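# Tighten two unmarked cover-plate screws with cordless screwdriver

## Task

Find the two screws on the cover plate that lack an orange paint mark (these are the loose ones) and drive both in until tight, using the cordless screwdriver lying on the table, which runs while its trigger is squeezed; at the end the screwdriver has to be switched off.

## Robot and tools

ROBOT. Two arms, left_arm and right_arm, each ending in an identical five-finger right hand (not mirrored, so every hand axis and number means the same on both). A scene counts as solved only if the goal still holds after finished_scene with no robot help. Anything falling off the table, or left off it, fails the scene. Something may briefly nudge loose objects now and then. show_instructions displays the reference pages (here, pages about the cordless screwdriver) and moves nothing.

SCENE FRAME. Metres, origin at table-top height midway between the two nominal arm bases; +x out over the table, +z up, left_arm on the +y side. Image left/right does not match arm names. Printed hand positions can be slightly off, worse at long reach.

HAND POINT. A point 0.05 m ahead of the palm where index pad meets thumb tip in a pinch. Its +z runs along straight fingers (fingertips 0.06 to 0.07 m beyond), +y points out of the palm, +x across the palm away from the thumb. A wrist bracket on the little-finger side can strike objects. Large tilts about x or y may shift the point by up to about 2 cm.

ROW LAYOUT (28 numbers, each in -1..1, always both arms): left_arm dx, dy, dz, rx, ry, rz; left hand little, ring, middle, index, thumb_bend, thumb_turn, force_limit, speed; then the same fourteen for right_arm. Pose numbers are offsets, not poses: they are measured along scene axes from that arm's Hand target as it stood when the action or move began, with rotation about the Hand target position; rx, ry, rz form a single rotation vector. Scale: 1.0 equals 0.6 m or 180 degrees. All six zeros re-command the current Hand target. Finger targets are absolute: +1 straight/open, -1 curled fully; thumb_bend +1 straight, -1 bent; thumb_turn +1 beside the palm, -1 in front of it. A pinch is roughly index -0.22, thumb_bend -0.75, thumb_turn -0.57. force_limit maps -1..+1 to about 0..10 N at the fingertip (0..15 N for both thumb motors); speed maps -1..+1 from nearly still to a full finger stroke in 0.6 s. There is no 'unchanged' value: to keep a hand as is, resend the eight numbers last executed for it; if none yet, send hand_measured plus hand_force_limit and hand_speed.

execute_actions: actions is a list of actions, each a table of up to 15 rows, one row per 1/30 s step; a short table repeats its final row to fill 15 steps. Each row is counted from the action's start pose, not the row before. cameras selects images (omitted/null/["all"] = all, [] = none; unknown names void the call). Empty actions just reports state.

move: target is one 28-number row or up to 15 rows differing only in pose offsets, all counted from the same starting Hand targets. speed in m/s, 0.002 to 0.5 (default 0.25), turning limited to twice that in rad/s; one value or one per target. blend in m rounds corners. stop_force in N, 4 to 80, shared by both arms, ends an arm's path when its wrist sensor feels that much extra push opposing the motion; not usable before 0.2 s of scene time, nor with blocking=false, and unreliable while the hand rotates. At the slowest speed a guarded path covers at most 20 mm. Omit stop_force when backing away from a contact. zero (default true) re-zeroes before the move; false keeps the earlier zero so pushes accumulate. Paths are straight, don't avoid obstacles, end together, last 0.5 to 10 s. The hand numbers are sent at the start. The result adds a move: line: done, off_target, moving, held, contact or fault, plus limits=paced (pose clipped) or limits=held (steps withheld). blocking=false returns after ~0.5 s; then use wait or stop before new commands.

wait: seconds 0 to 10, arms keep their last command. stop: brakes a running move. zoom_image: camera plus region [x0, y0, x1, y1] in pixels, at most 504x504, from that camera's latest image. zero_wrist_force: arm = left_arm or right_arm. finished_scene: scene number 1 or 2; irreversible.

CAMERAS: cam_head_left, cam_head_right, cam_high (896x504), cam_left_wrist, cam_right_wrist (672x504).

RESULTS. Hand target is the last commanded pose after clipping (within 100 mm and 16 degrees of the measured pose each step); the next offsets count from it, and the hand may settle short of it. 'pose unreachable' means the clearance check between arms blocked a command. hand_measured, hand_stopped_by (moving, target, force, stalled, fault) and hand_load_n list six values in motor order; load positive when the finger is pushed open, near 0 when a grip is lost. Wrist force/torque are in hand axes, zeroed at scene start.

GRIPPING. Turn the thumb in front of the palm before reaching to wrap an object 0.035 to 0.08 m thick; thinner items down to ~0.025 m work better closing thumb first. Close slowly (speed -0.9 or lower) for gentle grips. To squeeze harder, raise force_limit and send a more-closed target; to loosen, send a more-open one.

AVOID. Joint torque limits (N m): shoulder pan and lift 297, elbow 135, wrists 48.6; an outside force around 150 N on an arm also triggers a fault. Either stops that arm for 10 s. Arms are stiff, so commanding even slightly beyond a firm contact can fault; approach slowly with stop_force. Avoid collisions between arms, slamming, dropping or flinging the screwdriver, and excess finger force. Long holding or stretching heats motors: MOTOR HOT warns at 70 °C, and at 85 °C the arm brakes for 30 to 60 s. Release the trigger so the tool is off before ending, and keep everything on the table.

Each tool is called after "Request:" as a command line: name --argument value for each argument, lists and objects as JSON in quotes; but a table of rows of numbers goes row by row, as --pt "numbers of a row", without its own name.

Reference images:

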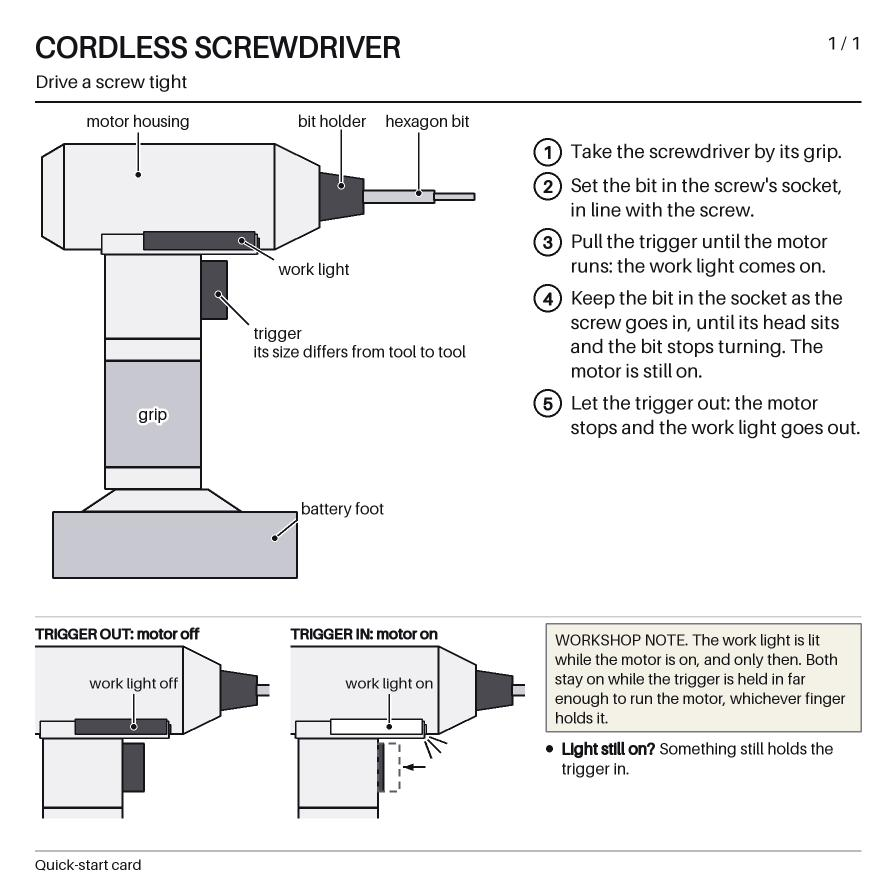

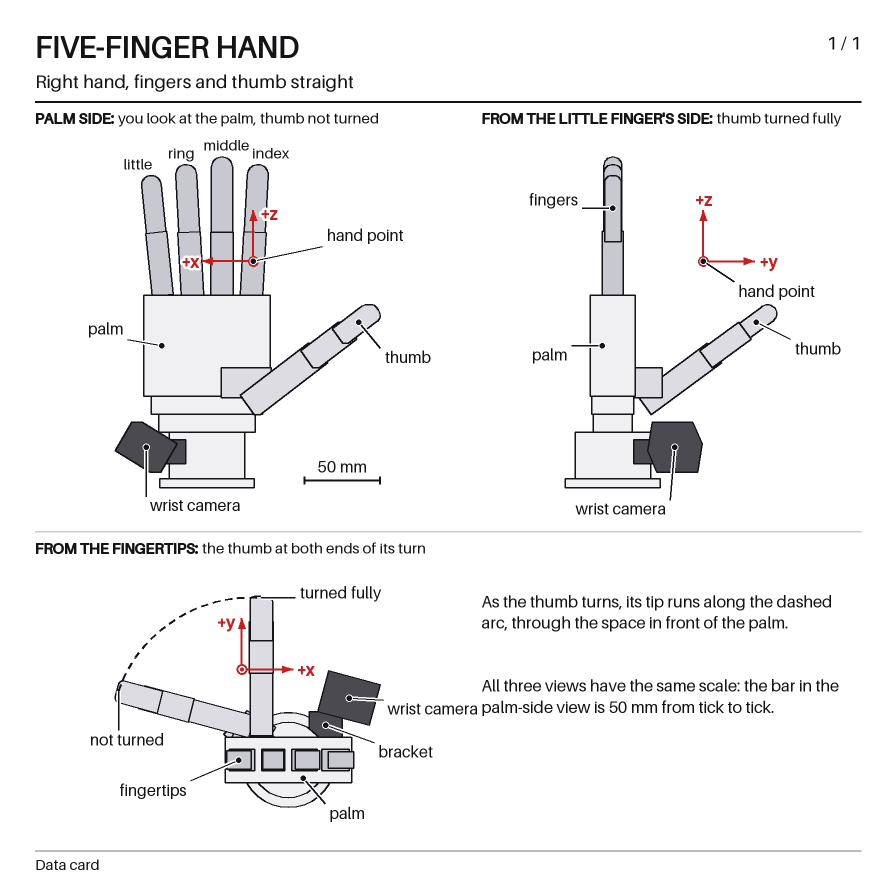

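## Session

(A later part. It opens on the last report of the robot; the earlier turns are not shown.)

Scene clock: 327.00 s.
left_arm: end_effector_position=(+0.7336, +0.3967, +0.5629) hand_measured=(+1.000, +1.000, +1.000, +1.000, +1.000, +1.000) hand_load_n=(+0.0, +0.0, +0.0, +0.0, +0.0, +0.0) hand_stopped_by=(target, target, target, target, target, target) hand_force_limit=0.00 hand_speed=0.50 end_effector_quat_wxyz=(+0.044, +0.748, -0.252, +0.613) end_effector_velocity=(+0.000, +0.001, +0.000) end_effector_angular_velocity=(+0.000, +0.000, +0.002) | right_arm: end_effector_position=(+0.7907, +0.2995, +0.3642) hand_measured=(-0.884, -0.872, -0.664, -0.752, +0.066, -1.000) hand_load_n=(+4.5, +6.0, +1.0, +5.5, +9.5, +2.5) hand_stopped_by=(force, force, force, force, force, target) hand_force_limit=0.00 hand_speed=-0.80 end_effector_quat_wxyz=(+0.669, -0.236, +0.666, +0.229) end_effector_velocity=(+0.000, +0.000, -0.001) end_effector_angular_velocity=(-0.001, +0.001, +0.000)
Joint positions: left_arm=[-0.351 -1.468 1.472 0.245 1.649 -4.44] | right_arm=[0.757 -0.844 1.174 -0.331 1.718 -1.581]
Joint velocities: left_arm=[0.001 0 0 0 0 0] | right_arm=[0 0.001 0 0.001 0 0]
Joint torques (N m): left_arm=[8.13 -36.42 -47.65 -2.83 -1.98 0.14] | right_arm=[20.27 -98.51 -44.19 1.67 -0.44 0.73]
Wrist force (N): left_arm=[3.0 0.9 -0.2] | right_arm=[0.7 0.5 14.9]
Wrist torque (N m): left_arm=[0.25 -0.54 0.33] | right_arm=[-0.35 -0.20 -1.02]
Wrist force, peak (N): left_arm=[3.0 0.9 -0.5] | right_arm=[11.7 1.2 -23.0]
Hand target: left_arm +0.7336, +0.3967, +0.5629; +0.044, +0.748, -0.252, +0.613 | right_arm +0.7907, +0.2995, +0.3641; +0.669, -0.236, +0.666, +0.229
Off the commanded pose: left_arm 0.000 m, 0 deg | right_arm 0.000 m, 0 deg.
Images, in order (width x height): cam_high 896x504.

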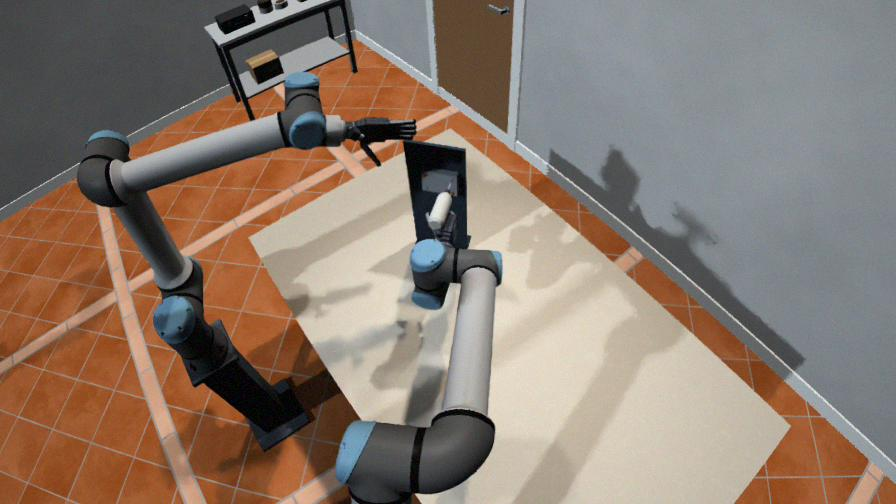

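Request:
move --target '[0,0,0,0,0,0,1,1,1,1,1,1,0,0.5,0,0,0,0,0,0,-0.98,-0.98,-1,-0.2,-0.98,-1,0.0,-0.5]' --cameras '["cam_left_wrist"]'

Request:
zoom_image --camera "cam_left_wrist" --region '[315, 235, 457, 357]'

Scene clock: 328.30 s.
left_arm: end_effector_position=(+0.7336, +0.3967, +0.5629) hand_measured=(+1.000, +1.000, +1.000, +1.000, +1.000, +1.000) hand_load_n=(+0.0, +0.0, -0.5, +0.0, +0.0, +0.0) hand_stopped_by=(target, target, target, target, target, target) hand_force_limit=0.00 hand_speed=0.50 end_effector_quat_wxyz=(+0.044, +0.748, -0.252, +0.613) end_effector_velocity=(+0.000, +0.000, -0.001) end_effector_angular_velocity=(+0.002, +0.000, +0.000) | right_arm: end_effector_position=(+0.7907, +0.2995, +0.3641) hand_measured=(-0.884, -0.872, -0.664, -0.200, +0.066, -1.000) hand_load_n=(+5.0, +5.5, +1.5, +0.0, +9.0, +2.0) hand_stopped_by=(force, force, force, target, force, target) hand_force_limit=0.00 hand_speed=-0.50 end_effector_quat_wxyz=(+0.669, -0.236, +0.666, +0.229) end_effector_velocity=(+0.000, +0.000, -0.002) end_effector_angular_velocity=(-0.001, +0.001, +0.000)
Joint positions: left_arm=[-0.351 -1.468 1.472 0.245 1.649 -4.44] | right_arm=[0.757 -0.844 1.174 -0.331 1.718 -1.581]
Joint velocities: left_arm=[0 0.001 0 0 0 0.002] | right_arm=[0 0.001 0 0 0.001 0]
Joint torques (N m): left_arm=[7.69 -36.89 -48.08 -2.67 -1.96 -0.3] | right_arm=[16.62 -101.32 -39.1 -4.53 -0.54 0.67]
Wrist force (N): left_arm=[2.5 0.8 -0.7] | right_arm=[2.7 -2.7 -0.7]
Wrist torque (N m): left_arm=[0.27 -0.46 0.30] | right_arm=[0.22 -0.34 0.03]
Wrist force, peak (N): left_arm=[3.2 0.7 -0.4] | right_arm=[0.8 0.0 15.4]
Hand target: left_arm +0.7336, +0.3967, +0.5629; +0.044, +0.748, -0.252, +0.613 | right_arm +0.7907, +0.2995, +0.3641; +0.669, -0.236, +0.666, +0.229
Off the commanded pose: left_arm 0.000 m, 0 deg | right_arm 0.000 m, 0 deg.
move: done
Images, in order (width x height): cam_left_wrist 672x504.

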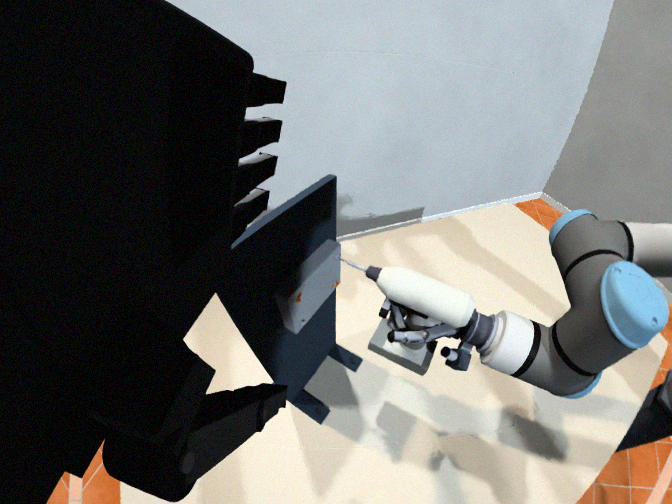

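Scaled by 3.549 from the camera's 672x504 image, which has a finer 960x720 frame.

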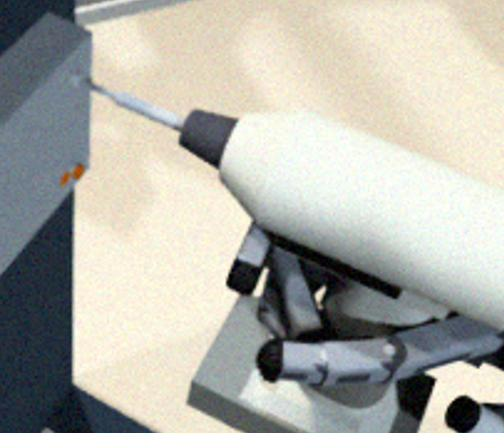

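Request:
move --pt "0 0 0 0 0 0 1 1 1 1 1 1 0 0.5 -0.0109 -0.00766 0 0 0 0 -0.98 -0.98 -1 -0.2 -0.98 -1 0.0 -0.5" --pt "0 0 0 0 0 0 1 1 1 1 1 1 0 0.5 -0.0109 -0.00766 0.0058 0 0 0 -0.98 -0.98 -1 -0.2 -0.98 -1 0.0 -0.5" --speed 0.02 --cameras '["cam_left_wrist"]'

Request:
zoom_image --camera "cam_left_wrist" --region '[325, 237, 367, 273]'

Request:
move --target '[0,0,0,0,0,0,1,1,1,1,1,1,0,0.5,0.0178,0.01246,0,0,0,0,-0.98,-0.98,-1,-0.2,-0.98,-1,0.0,-0.5]' --speed 0.005 --stop_force 4 --cameras '["cam_left_wrist"]'

Request:
zoom_image --camera "cam_left_wrist" --region '[325, 237, 367, 273]'

Scene clock: 329.47 s.
left_arm: end_effector_position=(+0.7336, +0.3967, +0.5629) hand_measured=(+1.000, +1.000, +1.000, +1.000, +1.000, +1.000) hand_load_n=(+0.0, +0.0, +0.0, +0.0, +0.0, +0.0) hand_stopped_by=(target, target, target, target, target, target) hand_force_limit=0.00 hand_speed=0.50 end_effector_quat_wxyz=(+0.044, +0.748, -0.252, +0.613) end_effector_velocity=(+0.000, +0.000, +0.000) end_effector_angular_velocity=(+0.000, +0.000, +0.000) | right_arm: end_effector_position=(+0.7841, +0.2949, +0.3678) hand_measured=(-0.884, -0.872, -0.664, -0.200, +0.066, -1.000) hand_load_n=(+4.5, +6.0, +1.5, +0.0, +8.5, +2.0) hand_stopped_by=(force, force, force, target, force, target) hand_force_limit=0.00 hand_speed=-0.50 end_effector_quat_wxyz=(+0.669, -0.236, +0.666, +0.229) end_effector_velocity=(+0.000, +0.000, +0.000) end_effector_angular_velocity=(-0.001, +0.000, +0.000)
Joint positions: left_arm=[-0.351 -1.468 1.472 0.245 1.649 -4.44] | right_arm=[0.759 -0.859 1.193 -0.335 1.72 -1.581]
Joint velocities: left_arm=[0 0 0 0 0 0] | right_arm=[0 0 0.001 0 0 0]
Joint torques (N m): left_arm=[7.67 -37.77 -47.63 -2.66 -1.65 0.1] | right_arm=[3.68 -108.08 -42.45 -6.18 0.56 0.23]
Wrist force (N): left_arm=[2.3 0.8 -0.5] | right_arm=[7.1 0.1 -1.2]
Wrist torque (N m): left_arm=[0.26 -0.44 0.29] | right_arm=[-0.09 -0.09 0.07]
Wrist force, peak (N): left_arm=[3.1 1.0 -0.6] | right_arm=[7.2 0.3 -2.2]
Hand target: left_arm +0.7336, +0.3967, +0.5629; +0.044, +0.748, -0.252, +0.613 | right_arm +0.7842, +0.2949, +0.3676; +0.669, -0.236, +0.666, +0.229
Off the commanded pose: left_arm 0.000 m, 0 deg | right_arm 0.000 m, 0 deg.
move: done
Images, in order (width x height): cam_left_wrist 672x504.

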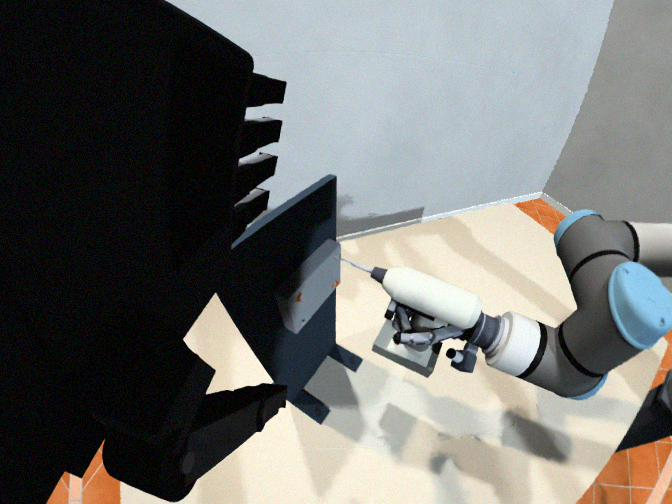

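Scaled by 12.000 from the camera's 672x504 image, which has a finer 960x720 frame.

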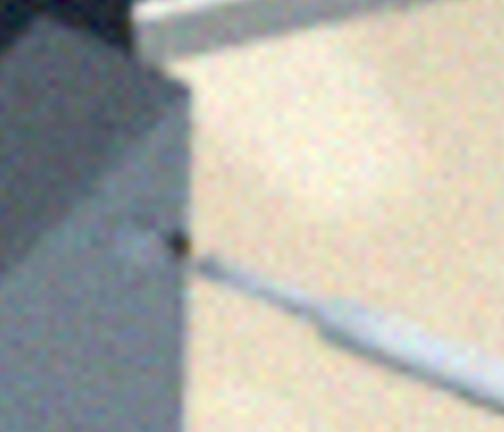

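Scene clock: 331.93 s.
left_arm: end_effector_position=(+0.7336, +0.3967, +0.5629) hand_measured=(+1.000, +1.000, +1.000, +1.000, +1.000, +1.000) hand_load_n=(+0.0, +0.0, +0.5, +0.0, +0.0, +0.0) hand_stopped_by=(target, target, target, target, target, target) hand_force_limit=0.00 hand_speed=0.50 end_effector_quat_wxyz=(+0.044, +0.748, -0.252, +0.613) end_effector_velocity=(+0.000, +0.001, +0.000) end_effector_angular_velocity=(+0.000, +0.001, +0.002) | right_arm: end_effector_position=(+0.7901, +0.2990, +0.3676) hand_measured=(-0.884, -0.872, -0.664, -0.200, +0.066, -1.000) hand_load_n=(+5.0, +5.5, +1.5, +0.0, +8.5, +2.0) hand_stopped_by=(force, force, force, target, force, target) hand_force_limit=0.00 hand_speed=-0.50 end_effector_quat_wxyz=(+0.669, -0.236, +0.666, +0.229) end_effector_velocity=(+0.000, +0.000, -0.002) end_effector_angular_velocity=(-0.002, +0.001, +0.000)
Joint positions: left_arm=[-0.351 -1.468 1.472 0.245 1.649 -4.44] | right_arm=[0.757 -0.848 1.174 -0.327 1.718 -1.581]
Joint velocities: left_arm=[0.001 0 0 0.001 0 0] | right_arm=[0 0.001 0 0.002 0 0]
Joint torques (N m): left_arm=[6.47 -38.08 -46.7 -2.67 -1.8 -0.28] | right_arm=[-0.86 -123.26 -42.86 -6.59 1.4 -0.43]
Wrist force (N): left_arm=[2.7 1.2 -0.4] | right_arm=[6.9 0.4 -2.4]
Wrist torque (N m): left_arm=[0.31 -0.50 0.33] | right_arm=[-0.03 -0.05 0.05]
Wrist force, peak (N): left_arm=[2.9 1.5 -0.6] | right_arm=[8.5 0.2 -11.0]
Hand target: left_arm +0.7336, +0.3967, +0.5629; +0.044, +0.748, -0.252, +0.613 | right_arm +0.7901, +0.2991, +0.3676; +0.669, -0.236, +0.666, +0.229
Off the commanded pose: left_arm 0.000 m, 0 deg | right_arm 0.006 m, 0 deg.
move: contact (right_arm)
Images, in order (width x height): cam_left_wrist 672x504.

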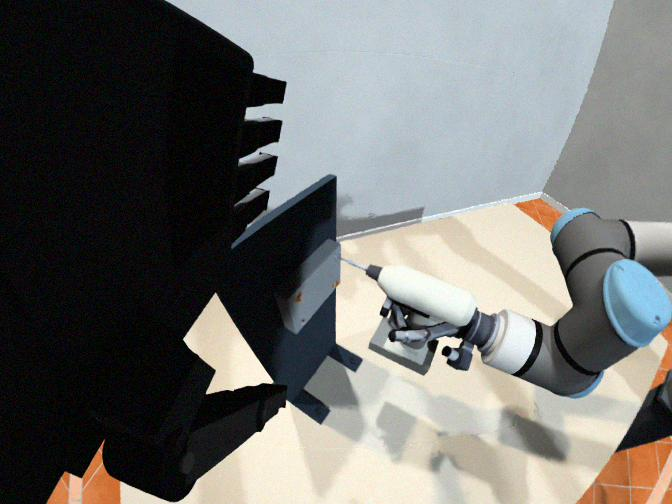

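Scaled by 12.000 from the camera's 672x504 image, which has a finer 960x720 frame.

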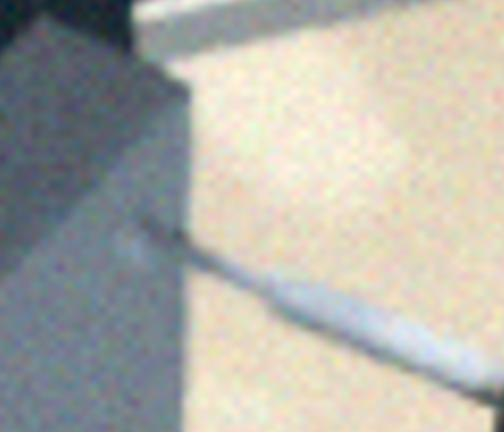

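Request:
move --pt "0 0 0 0 0 0 1 1 1 1 1 1 0 0.5 -0.0328 -0.0230 0 0 0 0 -0.98 -0.98 -1 -0.2 -0.98 -1 0.0 -0.5" --pt "0 0 0 0 0 0 1 1 1 1 1 1 0 0.5 -0.1137 0.0923 -0.0967 0 0 0 -0.98 -0.98 -1 -0.2 -0.98 -1 0.0 -0.5" --speed 0.06 --cameras '["cam_left_wrist", "cam_high", "cam_right_wrist"]'

Request:
zoom_image --camera "cam_left_wrist" --region '[275, 240, 359, 345]'

Request:
zoom_image --camera "cam_high" --region '[410, 165, 470, 205]'

Request:
zoom_image --camera "cam_right_wrist" --region '[300, 60, 520, 260]'

Scene clock: 335.13 s.
left_arm: end_effector_position=(+0.7336, +0.3967, +0.5629) hand_measured=(+1.000, +1.000, +1.000, +1.000, +1.000, +1.000) hand_load_n=(+0.0, +0.0, +0.0, +0.0, +0.0, +0.0) hand_stopped_by=(target, target, target, target, target, target) hand_force_limit=0.00 hand_speed=0.50 end_effector_quat_wxyz=(+0.044, +0.748, -0.252, +0.613) end_effector_velocity=(+0.000, +0.001, +0.000) end_effector_angular_velocity=(+0.001, +0.000, +0.000) | right_arm: end_effector_position=(+0.7217, +0.3546, +0.3097) hand_measured=(-0.884, -0.872, -0.664, -0.200, +0.066, -1.000) hand_load_n=(+4.5, +6.0, +2.0, +0.0, +9.0, +2.0) hand_stopped_by=(force, force, force, target, force, target) hand_force_limit=0.00 hand_speed=-0.50 end_effector_quat_wxyz=(+0.669, -0.236, +0.666, +0.229) end_effector_velocity=(+0.001, -0.002, +0.003) end_effector_angular_velocity=(+0.001, +0.000, +0.000)
Joint positions: left_arm=[-0.351 -1.468 1.472 0.245 1.649 -4.44] | right_arm=[0.85 -0.789 1.177 -0.39 1.811 -1.581]
Joint velocities: left_arm=[0.001 0 0 0.001 0 0.001] | right_arm=[-0.003 -0.004 0.003 0.001 -0.003 0]
Joint torques (N m): left_arm=[8.28 -36.62 -46.76 -2.81 -2.09 -0.07] | right_arm=[-11.46 -124.51 -39.74 -2.87 -1.08 -1.98]
Wrist force (N): left_arm=[2.8 1.0 -0.6] | right_arm=[6.7 -0.6 -1.6]
Wrist torque (N m): left_arm=[0.29 -0.50 0.32] | right_arm=[-0.17 -0.01 0.02]
Wrist force, peak (N): left_arm=[3.2 1.1 -0.5] | right_arm=[7.6 1.3 -1.8]
Hand target: left_arm +0.7336, +0.3967, +0.5629; +0.044, +0.748, -0.252, +0.613 | right_arm +0.7219, +0.3544, +0.3096; +0.669, -0.236, +0.666, +0.229
Off the commanded pose: left_arm 0.000 m, 0 deg | right_arm 0.000 m, 0 deg.
move: done
Images, in order (width x height): cam_high 896x504, cam_left_wrist 672x504, cam_right_wrist 672x504.

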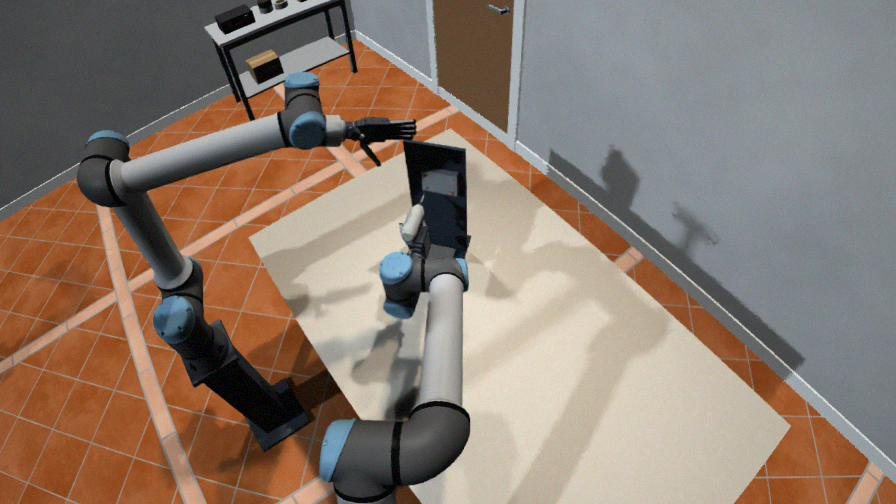

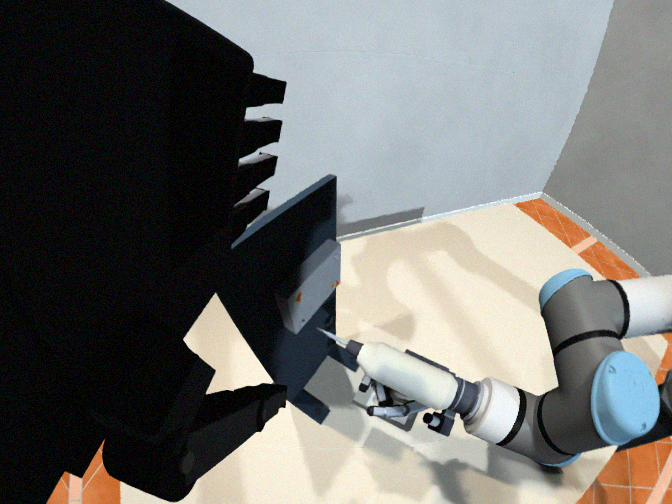

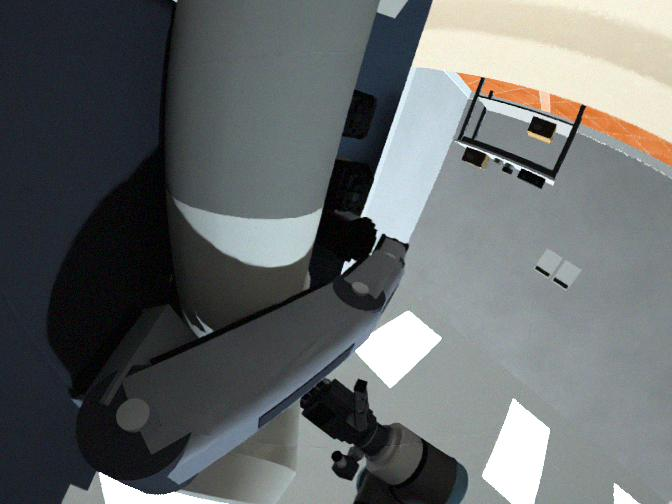

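Scaled by 4.800 from the camera's 672x504 image, which has a finer 960x720 frame.

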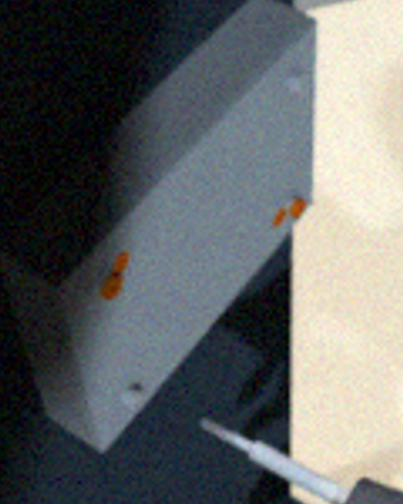

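Scaled by 8.400.

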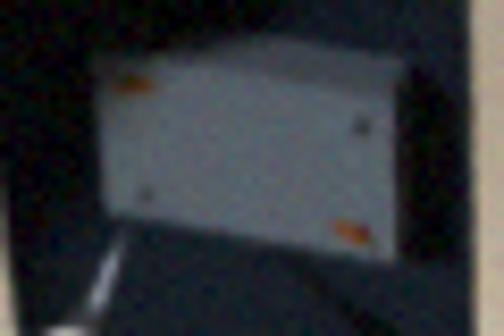

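Scaled by 2.291 from the camera's 672x504 image, which has a finer 960x720 frame.

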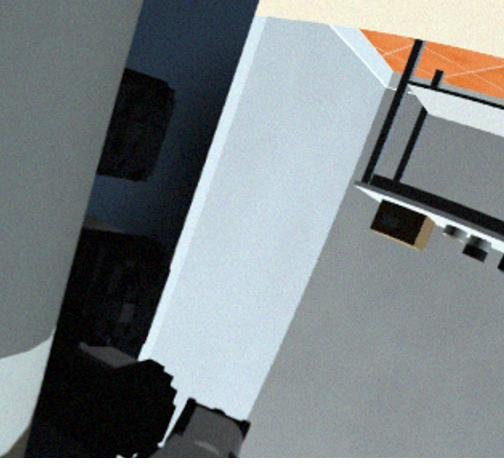

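Request:
zoom_image --camera "cam_left_wrist" --region '[325, 237, 367, 273]'

Request:
zoom_image --camera "cam_left_wrist" --region '[290, 307, 332, 343]'

Scaled by 12.000 from the camera's 672x504 image, which has a finer 960x720 frame.

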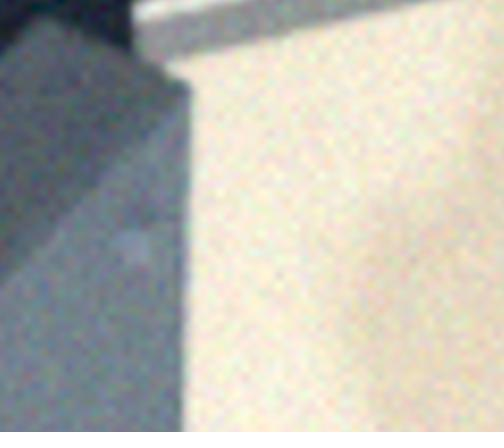

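Scaled by 12.000 from the camera's 672x504 image, which has a finer 960x720 frame.

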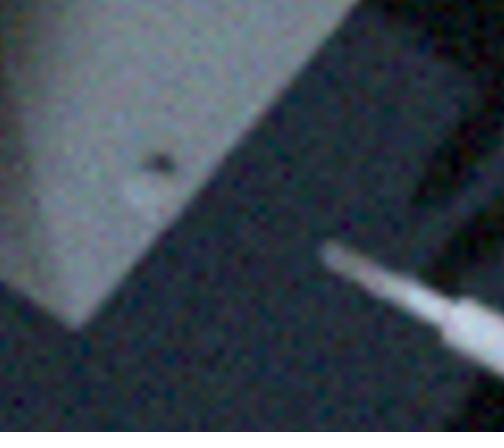

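Request:
move --target '[0,0,0,0,0,0,1,1,1,1,1,1,0,0.5,0.0232,0.0163,-0.0045,0,0,0,-0.98,-0.98,-1,-0.2,-0.98,-1,0.0,-0.5]' --speed 0.03 --stop_force 6 --cameras '["cam_left_wrist", "cam_high", "cam_right_wrist"]'

Request:
zoom_image --camera "cam_left_wrist" --region '[290, 307, 332, 343]'

Request:
zoom_image --camera "cam_high" --region '[410, 175, 440, 205]'

Scene clock: 337.67 s.
left_arm: end_effector_position=(+0.7336, +0.3967, +0.5629) hand_measured=(+1.000, +1.000, +1.000, +1.000, +1.000, +1.000) hand_load_n=(+0.0, +0.0, +0.0, +0.0, +0.0, +0.0) hand_stopped_by=(target, target, target, target, target, target) hand_force_limit=0.00 hand_speed=0.50 end_effector_quat_wxyz=(+0.044, +0.748, -0.252, +0.613) end_effector_velocity=(+0.000, +0.000, +0.000) end_effector_angular_velocity=(-0.002, +0.000, +0.000) | right_arm: end_effector_position=(+0.7358, +0.3642, +0.3069) hand_measured=(-0.884, -0.872, -0.664, -0.200, +0.066, -1.000) hand_load_n=(+4.5, +5.5, +1.5, +0.0, +9.0, +2.0) hand_stopped_by=(force, force, force, target, force, target) hand_force_limit=0.00 hand_speed=-0.50 end_effector_quat_wxyz=(+0.669, -0.236, +0.666, +0.229) end_effector_velocity=(+0.000, +0.000, -0.001) end_effector_angular_velocity=(-0.001, +0.001, +0.000)
Joint positions: left_arm=[-0.351 -1.468 1.472 0.245 1.649 -4.44] | right_arm=[0.844 -0.761 1.132 -0.372 1.805 -1.581]
Joint velocities: left_arm=[0 0 0 0 0 -0.002] | right_arm=[0 0 0 0.001 0 0]
Joint torques (N m): left_arm=[8.81 -36.78 -47.68 -2.99 -1.43 0.26] | right_arm=[14.61 -128.25 -41.61 -6.12 1.31 0.48]
Wrist force (N): left_arm=[2.4 0.9 -0.6] | right_arm=[6.8 0.0 -1.7]
Wrist torque (N m): left_arm=[0.27 -0.44 0.30] | right_arm=[-0.08 -0.01 0.04]
Wrist force, peak (N): left_arm=[3.0 0.9 -0.6] | right_arm=[7.6 0.0 -1.8]
Hand target: left_arm +0.7336, +0.3967, +0.5629; +0.044, +0.748, -0.252, +0.613 | right_arm +0.7358, +0.3642, +0.3069; +0.669, -0.236, +0.666, +0.229
Off the commanded pose: left_arm 0.000 m, 0 deg | right_arm 0.000 m, 0 deg.
move: done
Images, in order (width x height): cam_high 896x504, cam_left_wrist 672x504, cam_right_wrist 672x504.

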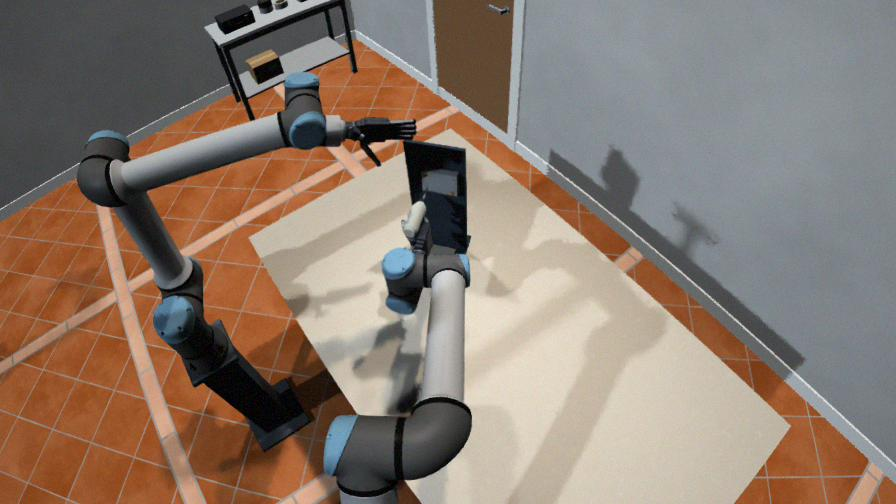

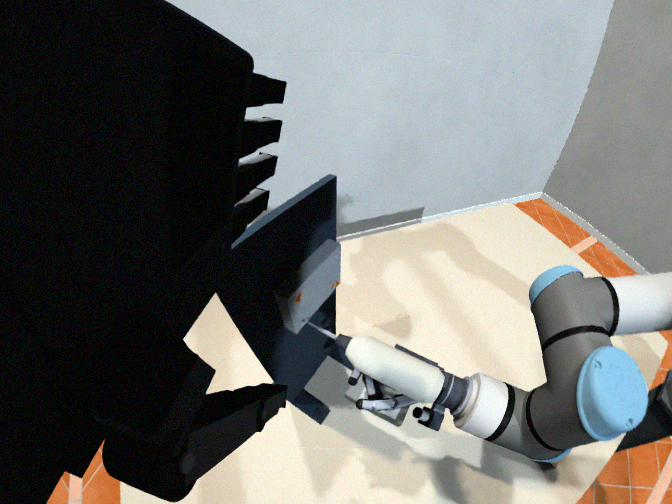

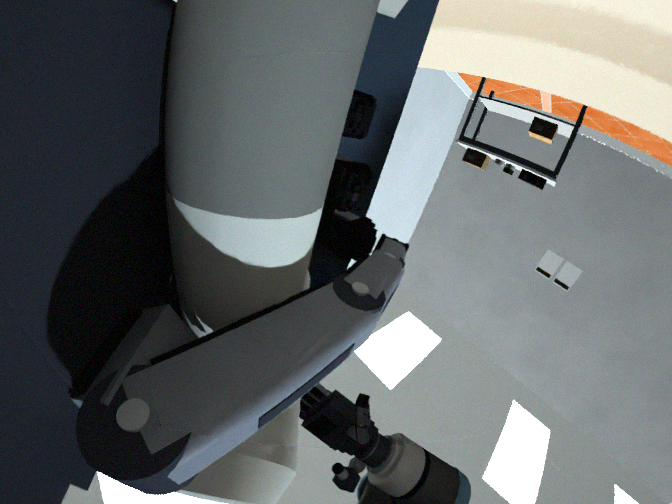

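Scaled by 12.000 from the camera's 672x504 image, which has a finer 960x720 frame.

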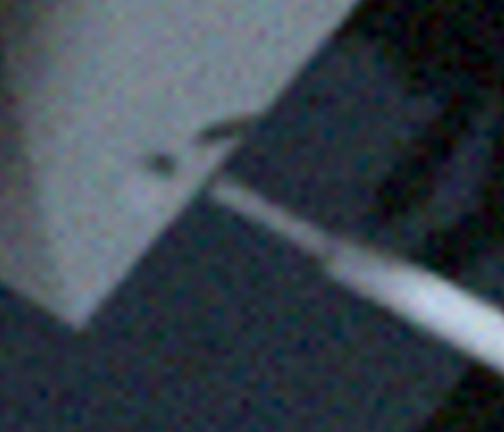

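Scaled by 16.800.

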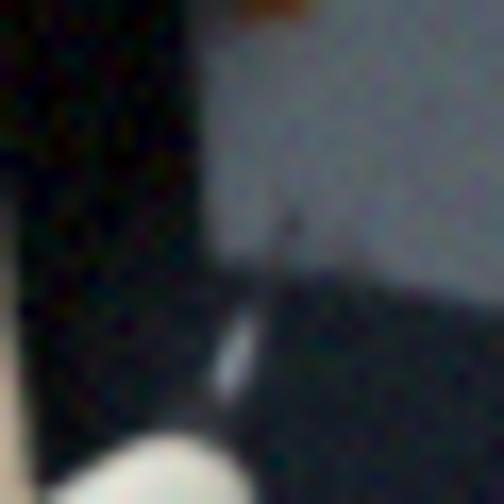

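Request:
move --target '[0,0,0,0,0,0,1,1,1,1,1,1,0,0.5,0.0177,0.0124,0,0,0,0,-0.98,-0.98,-1,-0.2,-0.98,-1,0.0,-0.5]' --speed 0.006 --stop_force 4 --cameras '["cam_left_wrist", "cam_high"]'

Request:
zoom_image --camera "cam_left_wrist" --region '[290, 307, 332, 343]'

Request:
zoom_image --camera "cam_high" --region '[410, 175, 440, 205]'

Scene clock: 340.47 s.
left_arm: end_effector_position=(+0.7336, +0.3967, +0.5629) hand_measured=(+1.000, +1.000, +1.000, +1.000, +1.000, +1.000) hand_load_n=(+0.0, +0.0, +0.0, +0.0, +0.0, +0.0) hand_stopped_by=(target, target, target, target, target, target) hand_force_limit=0.00 hand_speed=0.50 end_effector_quat_wxyz=(+0.044, +0.748, -0.252, +0.613) end_effector_velocity=(+0.000, +0.000, +0.000) end_effector_angular_velocity=(+0.000, -0.001, +0.000) | right_arm: end_effector_position=(+0.7430, +0.3692, +0.3069) hand_measured=(-0.884, -0.872, -0.664, -0.200, +0.066, -1.000) hand_load_n=(+5.0, +5.5, +1.5, +0.0, +9.0, +2.0) hand_stopped_by=(force, force, force, target, force, target) hand_force_limit=0.00 hand_speed=-0.50 end_effector_quat_wxyz=(+0.669, -0.236, +0.666, +0.229) end_effector_velocity=(+0.000, +0.000, +0.003) end_effector_angular_velocity=(+0.002, -0.001, +0.000)
Joint positions: left_arm=[-0.351 -1.468 1.472 0.245 1.649 -4.44] | right_arm=[0.842 -0.748 1.108 -0.361 1.803 -1.581]
Joint velocities: left_arm=[0 0 0 0 0.001 0.001] | right_arm=[0 -0.002 0 0 0 0]
Joint torques (N m): left_arm=[7.8 -37.69 -46.63 -2.54 -1.35 0.94] | right_arm=[5.79 -128.63 -42.01 -6.51 1.47 0.49]
Wrist force (N): left_arm=[2.7 1.1 -0.5] | right_arm=[7.1 0.3 -3.2]
Wrist torque (N m): left_arm=[0.30 -0.50 0.32] | right_arm=[-0.09 -0.11 0.04]
Wrist force, peak (N): left_arm=[3.0 1.1 -0.9] | right_arm=[8.5 -0.2 -12.2]
Hand target: left_arm +0.7336, +0.3967, +0.5629; +0.044, +0.748, -0.252, +0.613 | right_arm +0.7430, +0.3693, +0.3070; +0.669, -0.236, +0.666, +0.229
Off the commanded pose: left_arm 0.000 m, 0 deg | right_arm 0.004 m, 0 deg.
move: contact (right_arm)
Images, in order (width x height): cam_high 896x504, cam_left_wrist 672x504.

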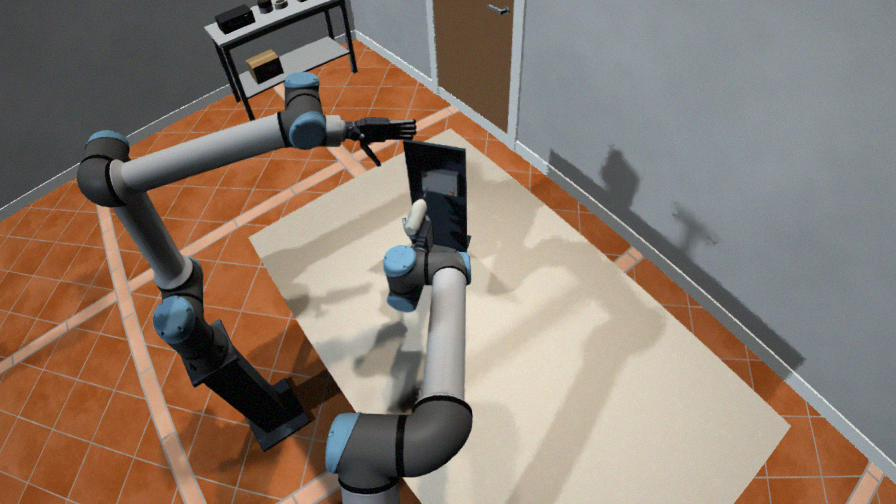

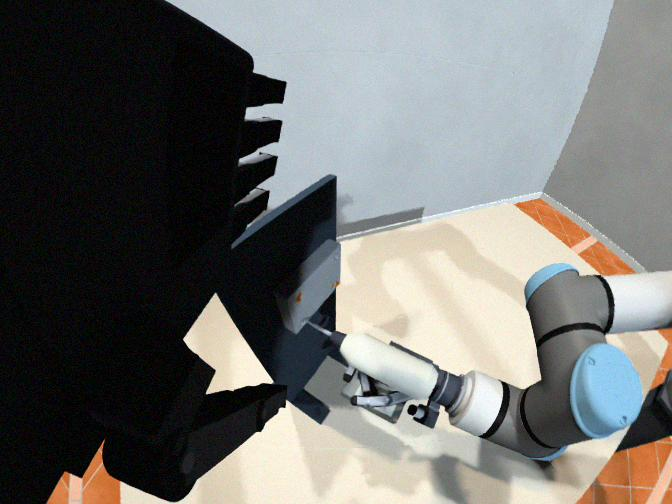

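Scaled by 12.000 from the camera's 672x504 image, which has a finer 960x720 frame.

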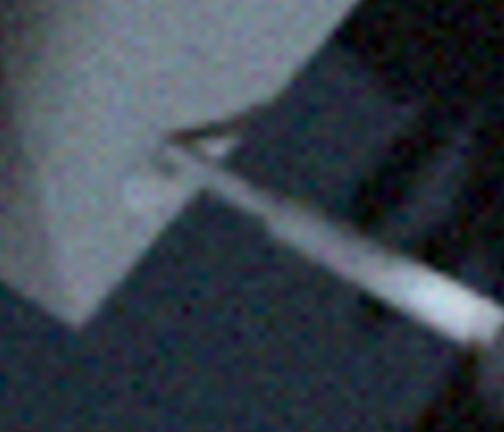

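Scaled by 16.800.

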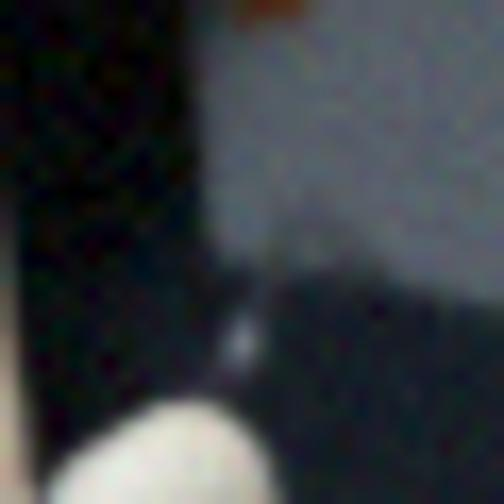

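Request:
move --target '[0,0,0,0,0,0,1,1,1,1,1,1,0,0.5,-0.0011,-0.0008,0,0,0,0,-0.98,-0.98,-1,-0.2,-0.98,-1,0.0,-0.5]' --speed 0.006 --cameras '[]'

Request:
move --target '[0,0,0,0,0,0,1,1,1,1,1,1,0,0.5,0,0,-0.0133,0,0,0,-0.98,-0.98,-1,-0.2,-0.98,-1,0.0,-0.5]' --speed 0.006 --stop_force 4 --cameras '["cam_left_wrist"]'

Request:
zoom_image --camera "cam_left_wrist" --region '[290, 307, 332, 343]'

Scene clock: 341.53 s.
left_arm: end_effector_position=(+0.7336, +0.3967, +0.5629) hand_measured=(+1.000, +1.000, +1.000, +1.000, +1.000, +1.000) hand_load_n=(+0.0, +0.0, +0.0, +0.0, +0.0, +0.0) hand_stopped_by=(target, target, target, target, target, target) hand_force_limit=0.00 hand_speed=0.50 end_effector_quat_wxyz=(+0.044, +0.748, -0.252, +0.613) end_effector_velocity=(+0.000, -0.002, +0.000) end_effector_angular_velocity=(+0.000, +0.000, -0.003) | right_arm: end_effector_position=(+0.7423, +0.3688, +0.3070) hand_measured=(-0.884, -0.872, -0.664, -0.200, +0.066, -1.000) hand_load_n=(+5.0, +6.0, +1.5, +0.5, +9.0, +2.0) hand_stopped_by=(force, force, force, target, force, target) hand_force_limit=0.00 hand_speed=-0.50 end_effector_quat_wxyz=(+0.669, -0.236, +0.666, +0.229) end_effector_velocity=(+0.000, +0.000, -0.002) end_effector_angular_velocity=(+0.000, +0.000, +0.000)
Joint positions: left_arm=[-0.351 -1.468 1.472 0.245 1.649 -4.44] | right_arm=[0.842 -0.749 1.11 -0.362 1.803 -1.581]
Joint velocities: left_arm=[-0.002 0 0 0 0.001 0] | right_arm=[0 0.002 0 -0.001 0 0]
Joint torques (N m): left_arm=[8.46 -36.38 -45.77 -2.79 -2.11 1.14] | right_arm=[14.46 -125.49 -43.19 -6.5 2.23 0.54]
Wrist force (N): left_arm=[2.4 1.2 -0.3] | right_arm=[7.2 0.1 -1.4]
Wrist torque (N m): left_arm=[0.31 -0.46 0.31] | right_arm=[-0.08 -0.07 0.06]
Wrist force, peak (N): left_arm=[2.7 1.3 -0.7] | right_arm=[7.5 0.4 -3.0]
Hand target: left_arm +0.7336, +0.3967, +0.5629; +0.044, +0.748, -0.252, +0.613 | right_arm +0.7423, +0.3688, +0.3070; +0.669, -0.236, +0.666, +0.229
Off the commanded pose: left_arm 0.000 m, 0 deg | right_arm 0.000 m, 0 deg.
move: done
No camera images: "cameras" was empty.

Scene clock: 343.47 s.
left_arm: end_effector_position=(+0.7336, +0.3967, +0.5629) hand_measured=(+1.000, +1.000, +1.000, +1.000, +1.000, +1.000) hand_load_n=(+0.0, +0.0, +0.0, +0.0, +0.0, +0.0) hand_stopped_by=(target, target, target, target, target, target) hand_force_limit=0.00 hand_speed=0.50 end_effector_quat_wxyz=(+0.044, +0.748, -0.252, +0.613) end_effector_velocity=(+0.000, +0.000, +0.000) end_effector_angular_velocity=(+0.001, +0.000, +0.000) | right_arm: end_effector_position=(+0.7423, +0.3688, +0.2989) hand_measured=(-0.884, -0.872, -0.664, -0.200, +0.066, -1.000) hand_load_n=(+5.0, +5.5, +2.0, +0.0, +9.0, +1.5) hand_stopped_by=(force, force, force, target, force, target) hand_force_limit=0.00 hand_speed=-0.50 end_effector_quat_wxyz=(+0.669, -0.236, +0.666, +0.229) end_effector_velocity=(+0.000, +0.000, -0.001) end_effector_angular_velocity=(-0.001, +0.000, +0.001)
Joint positions: left_arm=[-0.351 -1.468 1.472 0.245 1.649 -4.44] | right_arm=[0.842 -0.744 1.115 -0.372 1.803 -1.581]
Joint velocities: left_arm=[0 0 0 0.001 0 0.001] | right_arm=[0 0 0 0.001 0 0]
Joint torques (N m): left_arm=[6.39 -38.15 -44.52 -2.63 -1.6 0.47] | right_arm=[13.72 -122.57 -48.52 -2.2 -0.44 0.26]
Wrist force (N): left_arm=[2.4 1.3 -0.7] | right_arm=[7.0 0.1 -1.2]
Wrist torque (N m): left_arm=[0.35 -0.44 0.31] | right_arm=[-0.09 -0.06 0.05]
Wrist force, peak (N): left_arm=[3.1 0.8 -0.6] | right_arm=[7.5 -2.1 -1.6]
Hand target: left_arm +0.7336, +0.3967, +0.5629; +0.044, +0.748, -0.252, +0.613 | right_arm +0.7423, +0.3688, +0.2990; +0.669, -0.236, +0.666, +0.229
Off the commanded pose: left_arm 0.000 m, 0 deg | right_arm 0.000 m, 0 deg.
move: done
Images, in order (width x height): cam_left_wrist 672x504.

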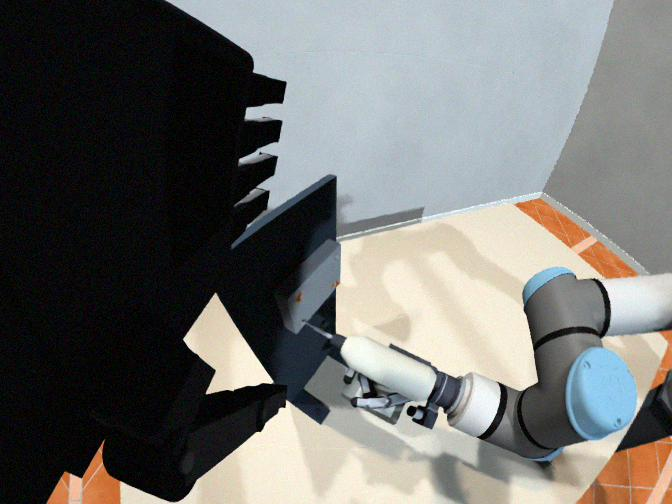

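Scaled by 12.000 from the camera's 672x504 image, which has a finer 960x720 frame.

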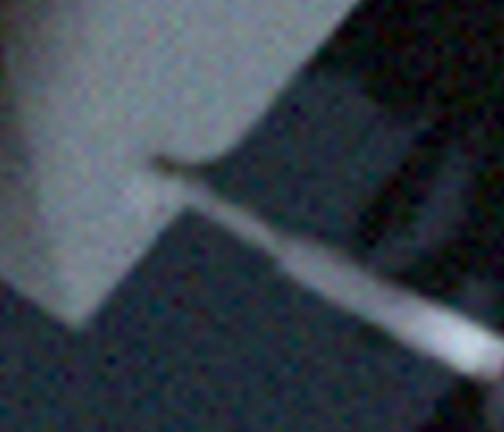

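Request:
move --target '[0,0,0,0,0,0,1,1,1,1,1,1,0,0.5,0.008,0.0056,0,0,0,0,-0.98,-0.98,-1,-0.2,-0.98,-1,0.0,-0.5]' --speed 0.005 --stop_force 4 --cameras '["cam_left_wrist", "cam_high"]'

Request:
zoom_image --camera "cam_left_wrist" --region '[290, 307, 332, 343]'

Request:
zoom_image --camera "cam_high" --region '[410, 175, 440, 205]'

Scene clock: 345.03 s.
left_arm: end_effector_position=(+0.7336, +0.3967, +0.5629) hand_measured=(+1.000, +1.000, +1.000, +1.000, +1.000, +1.000) hand_load_n=(+0.0, +0.0, +0.0, +0.0, +0.0, +0.0) hand_stopped_by=(target, target, target, target, target, target) hand_force_limit=0.00 hand_speed=0.50 end_effector_quat_wxyz=(+0.044, +0.748, -0.252, +0.613) end_effector_velocity=(+0.000, +0.001, +0.001) end_effector_angular_velocity=(+0.001, -0.002, +0.001) | right_arm: end_effector_position=(+0.7429, +0.3694, +0.2991) hand_measured=(-0.884, -0.872, -0.664, -0.200, +0.066, -1.000) hand_load_n=(+5.0, +5.5, +1.5, +0.0, +9.0, +2.0) hand_stopped_by=(force, force, force, target, force, target) hand_force_limit=0.00 hand_speed=-0.50 end_effector_quat_wxyz=(+0.669, -0.236, +0.666, +0.229) end_effector_velocity=(+0.000, +0.000, +0.002) end_effector_angular_velocity=(+0.002, -0.001, +0.000)
Joint positions: left_arm=[-0.351 -1.468 1.472 0.245 1.649 -4.44] | right_arm=[0.842 -0.743 1.113 -0.371 1.803 -1.581]
Joint velocities: left_arm=[0 -0.001 0 -0.001 0 0.001] | right_arm=[0 -0.002 0 0 0 0]
Joint torques (N m): left_arm=[4.82 -37.01 -44.8 -2.19 -2.08 0.67] | right_arm=[11.29 -128.95 -42.04 -6.55 1.29 0.28]
Wrist force (N): left_arm=[2.8 0.9 -0.5] | right_arm=[7.0 0.6 -3.5]
Wrist torque (N m): left_arm=[0.28 -0.51 0.32] | right_arm=[0.01 -0.11 0.05]
Wrist force, peak (N): left_arm=[2.9 1.4 -1.0] | right_arm=[7.8 -0.1 -11.2]
Hand target: left_arm +0.7336, +0.3967, +0.5629; +0.044, +0.748, -0.252, +0.613 | right_arm +0.7429, +0.3694, +0.2991; +0.669, -0.236, +0.666, +0.229
Off the commanded pose: left_arm 0.000 m, 0 deg | right_arm 0.005 m, 0 deg.
move: contact (right_arm)
Images, in order (width x height): cam_high 896x504, cam_left_wrist 672x504.

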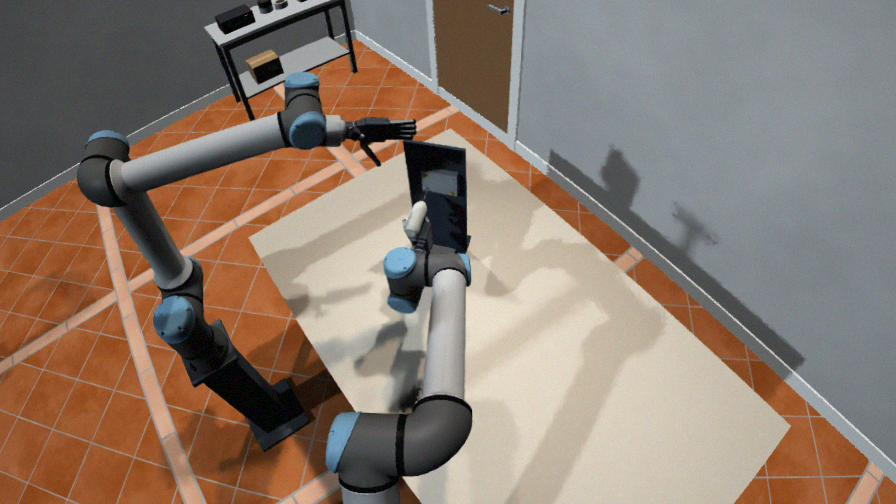

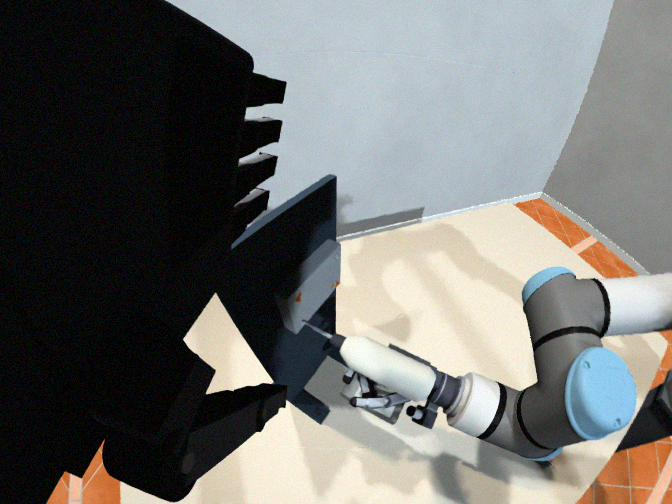

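Scaled by 12.000 from the camera's 672x504 image, which has a finer 960x720 frame.

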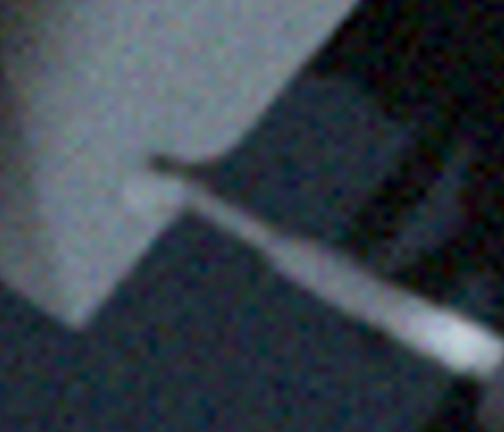

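Scaled by 16.800.

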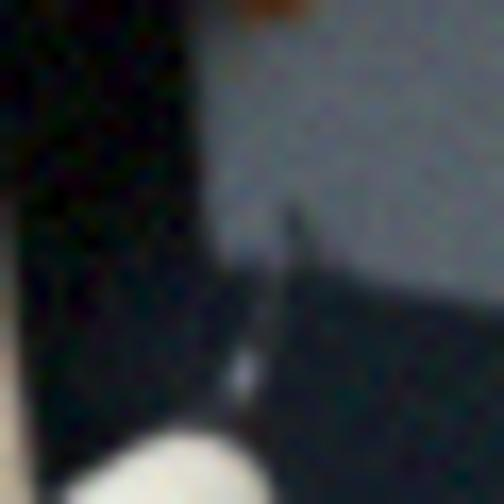

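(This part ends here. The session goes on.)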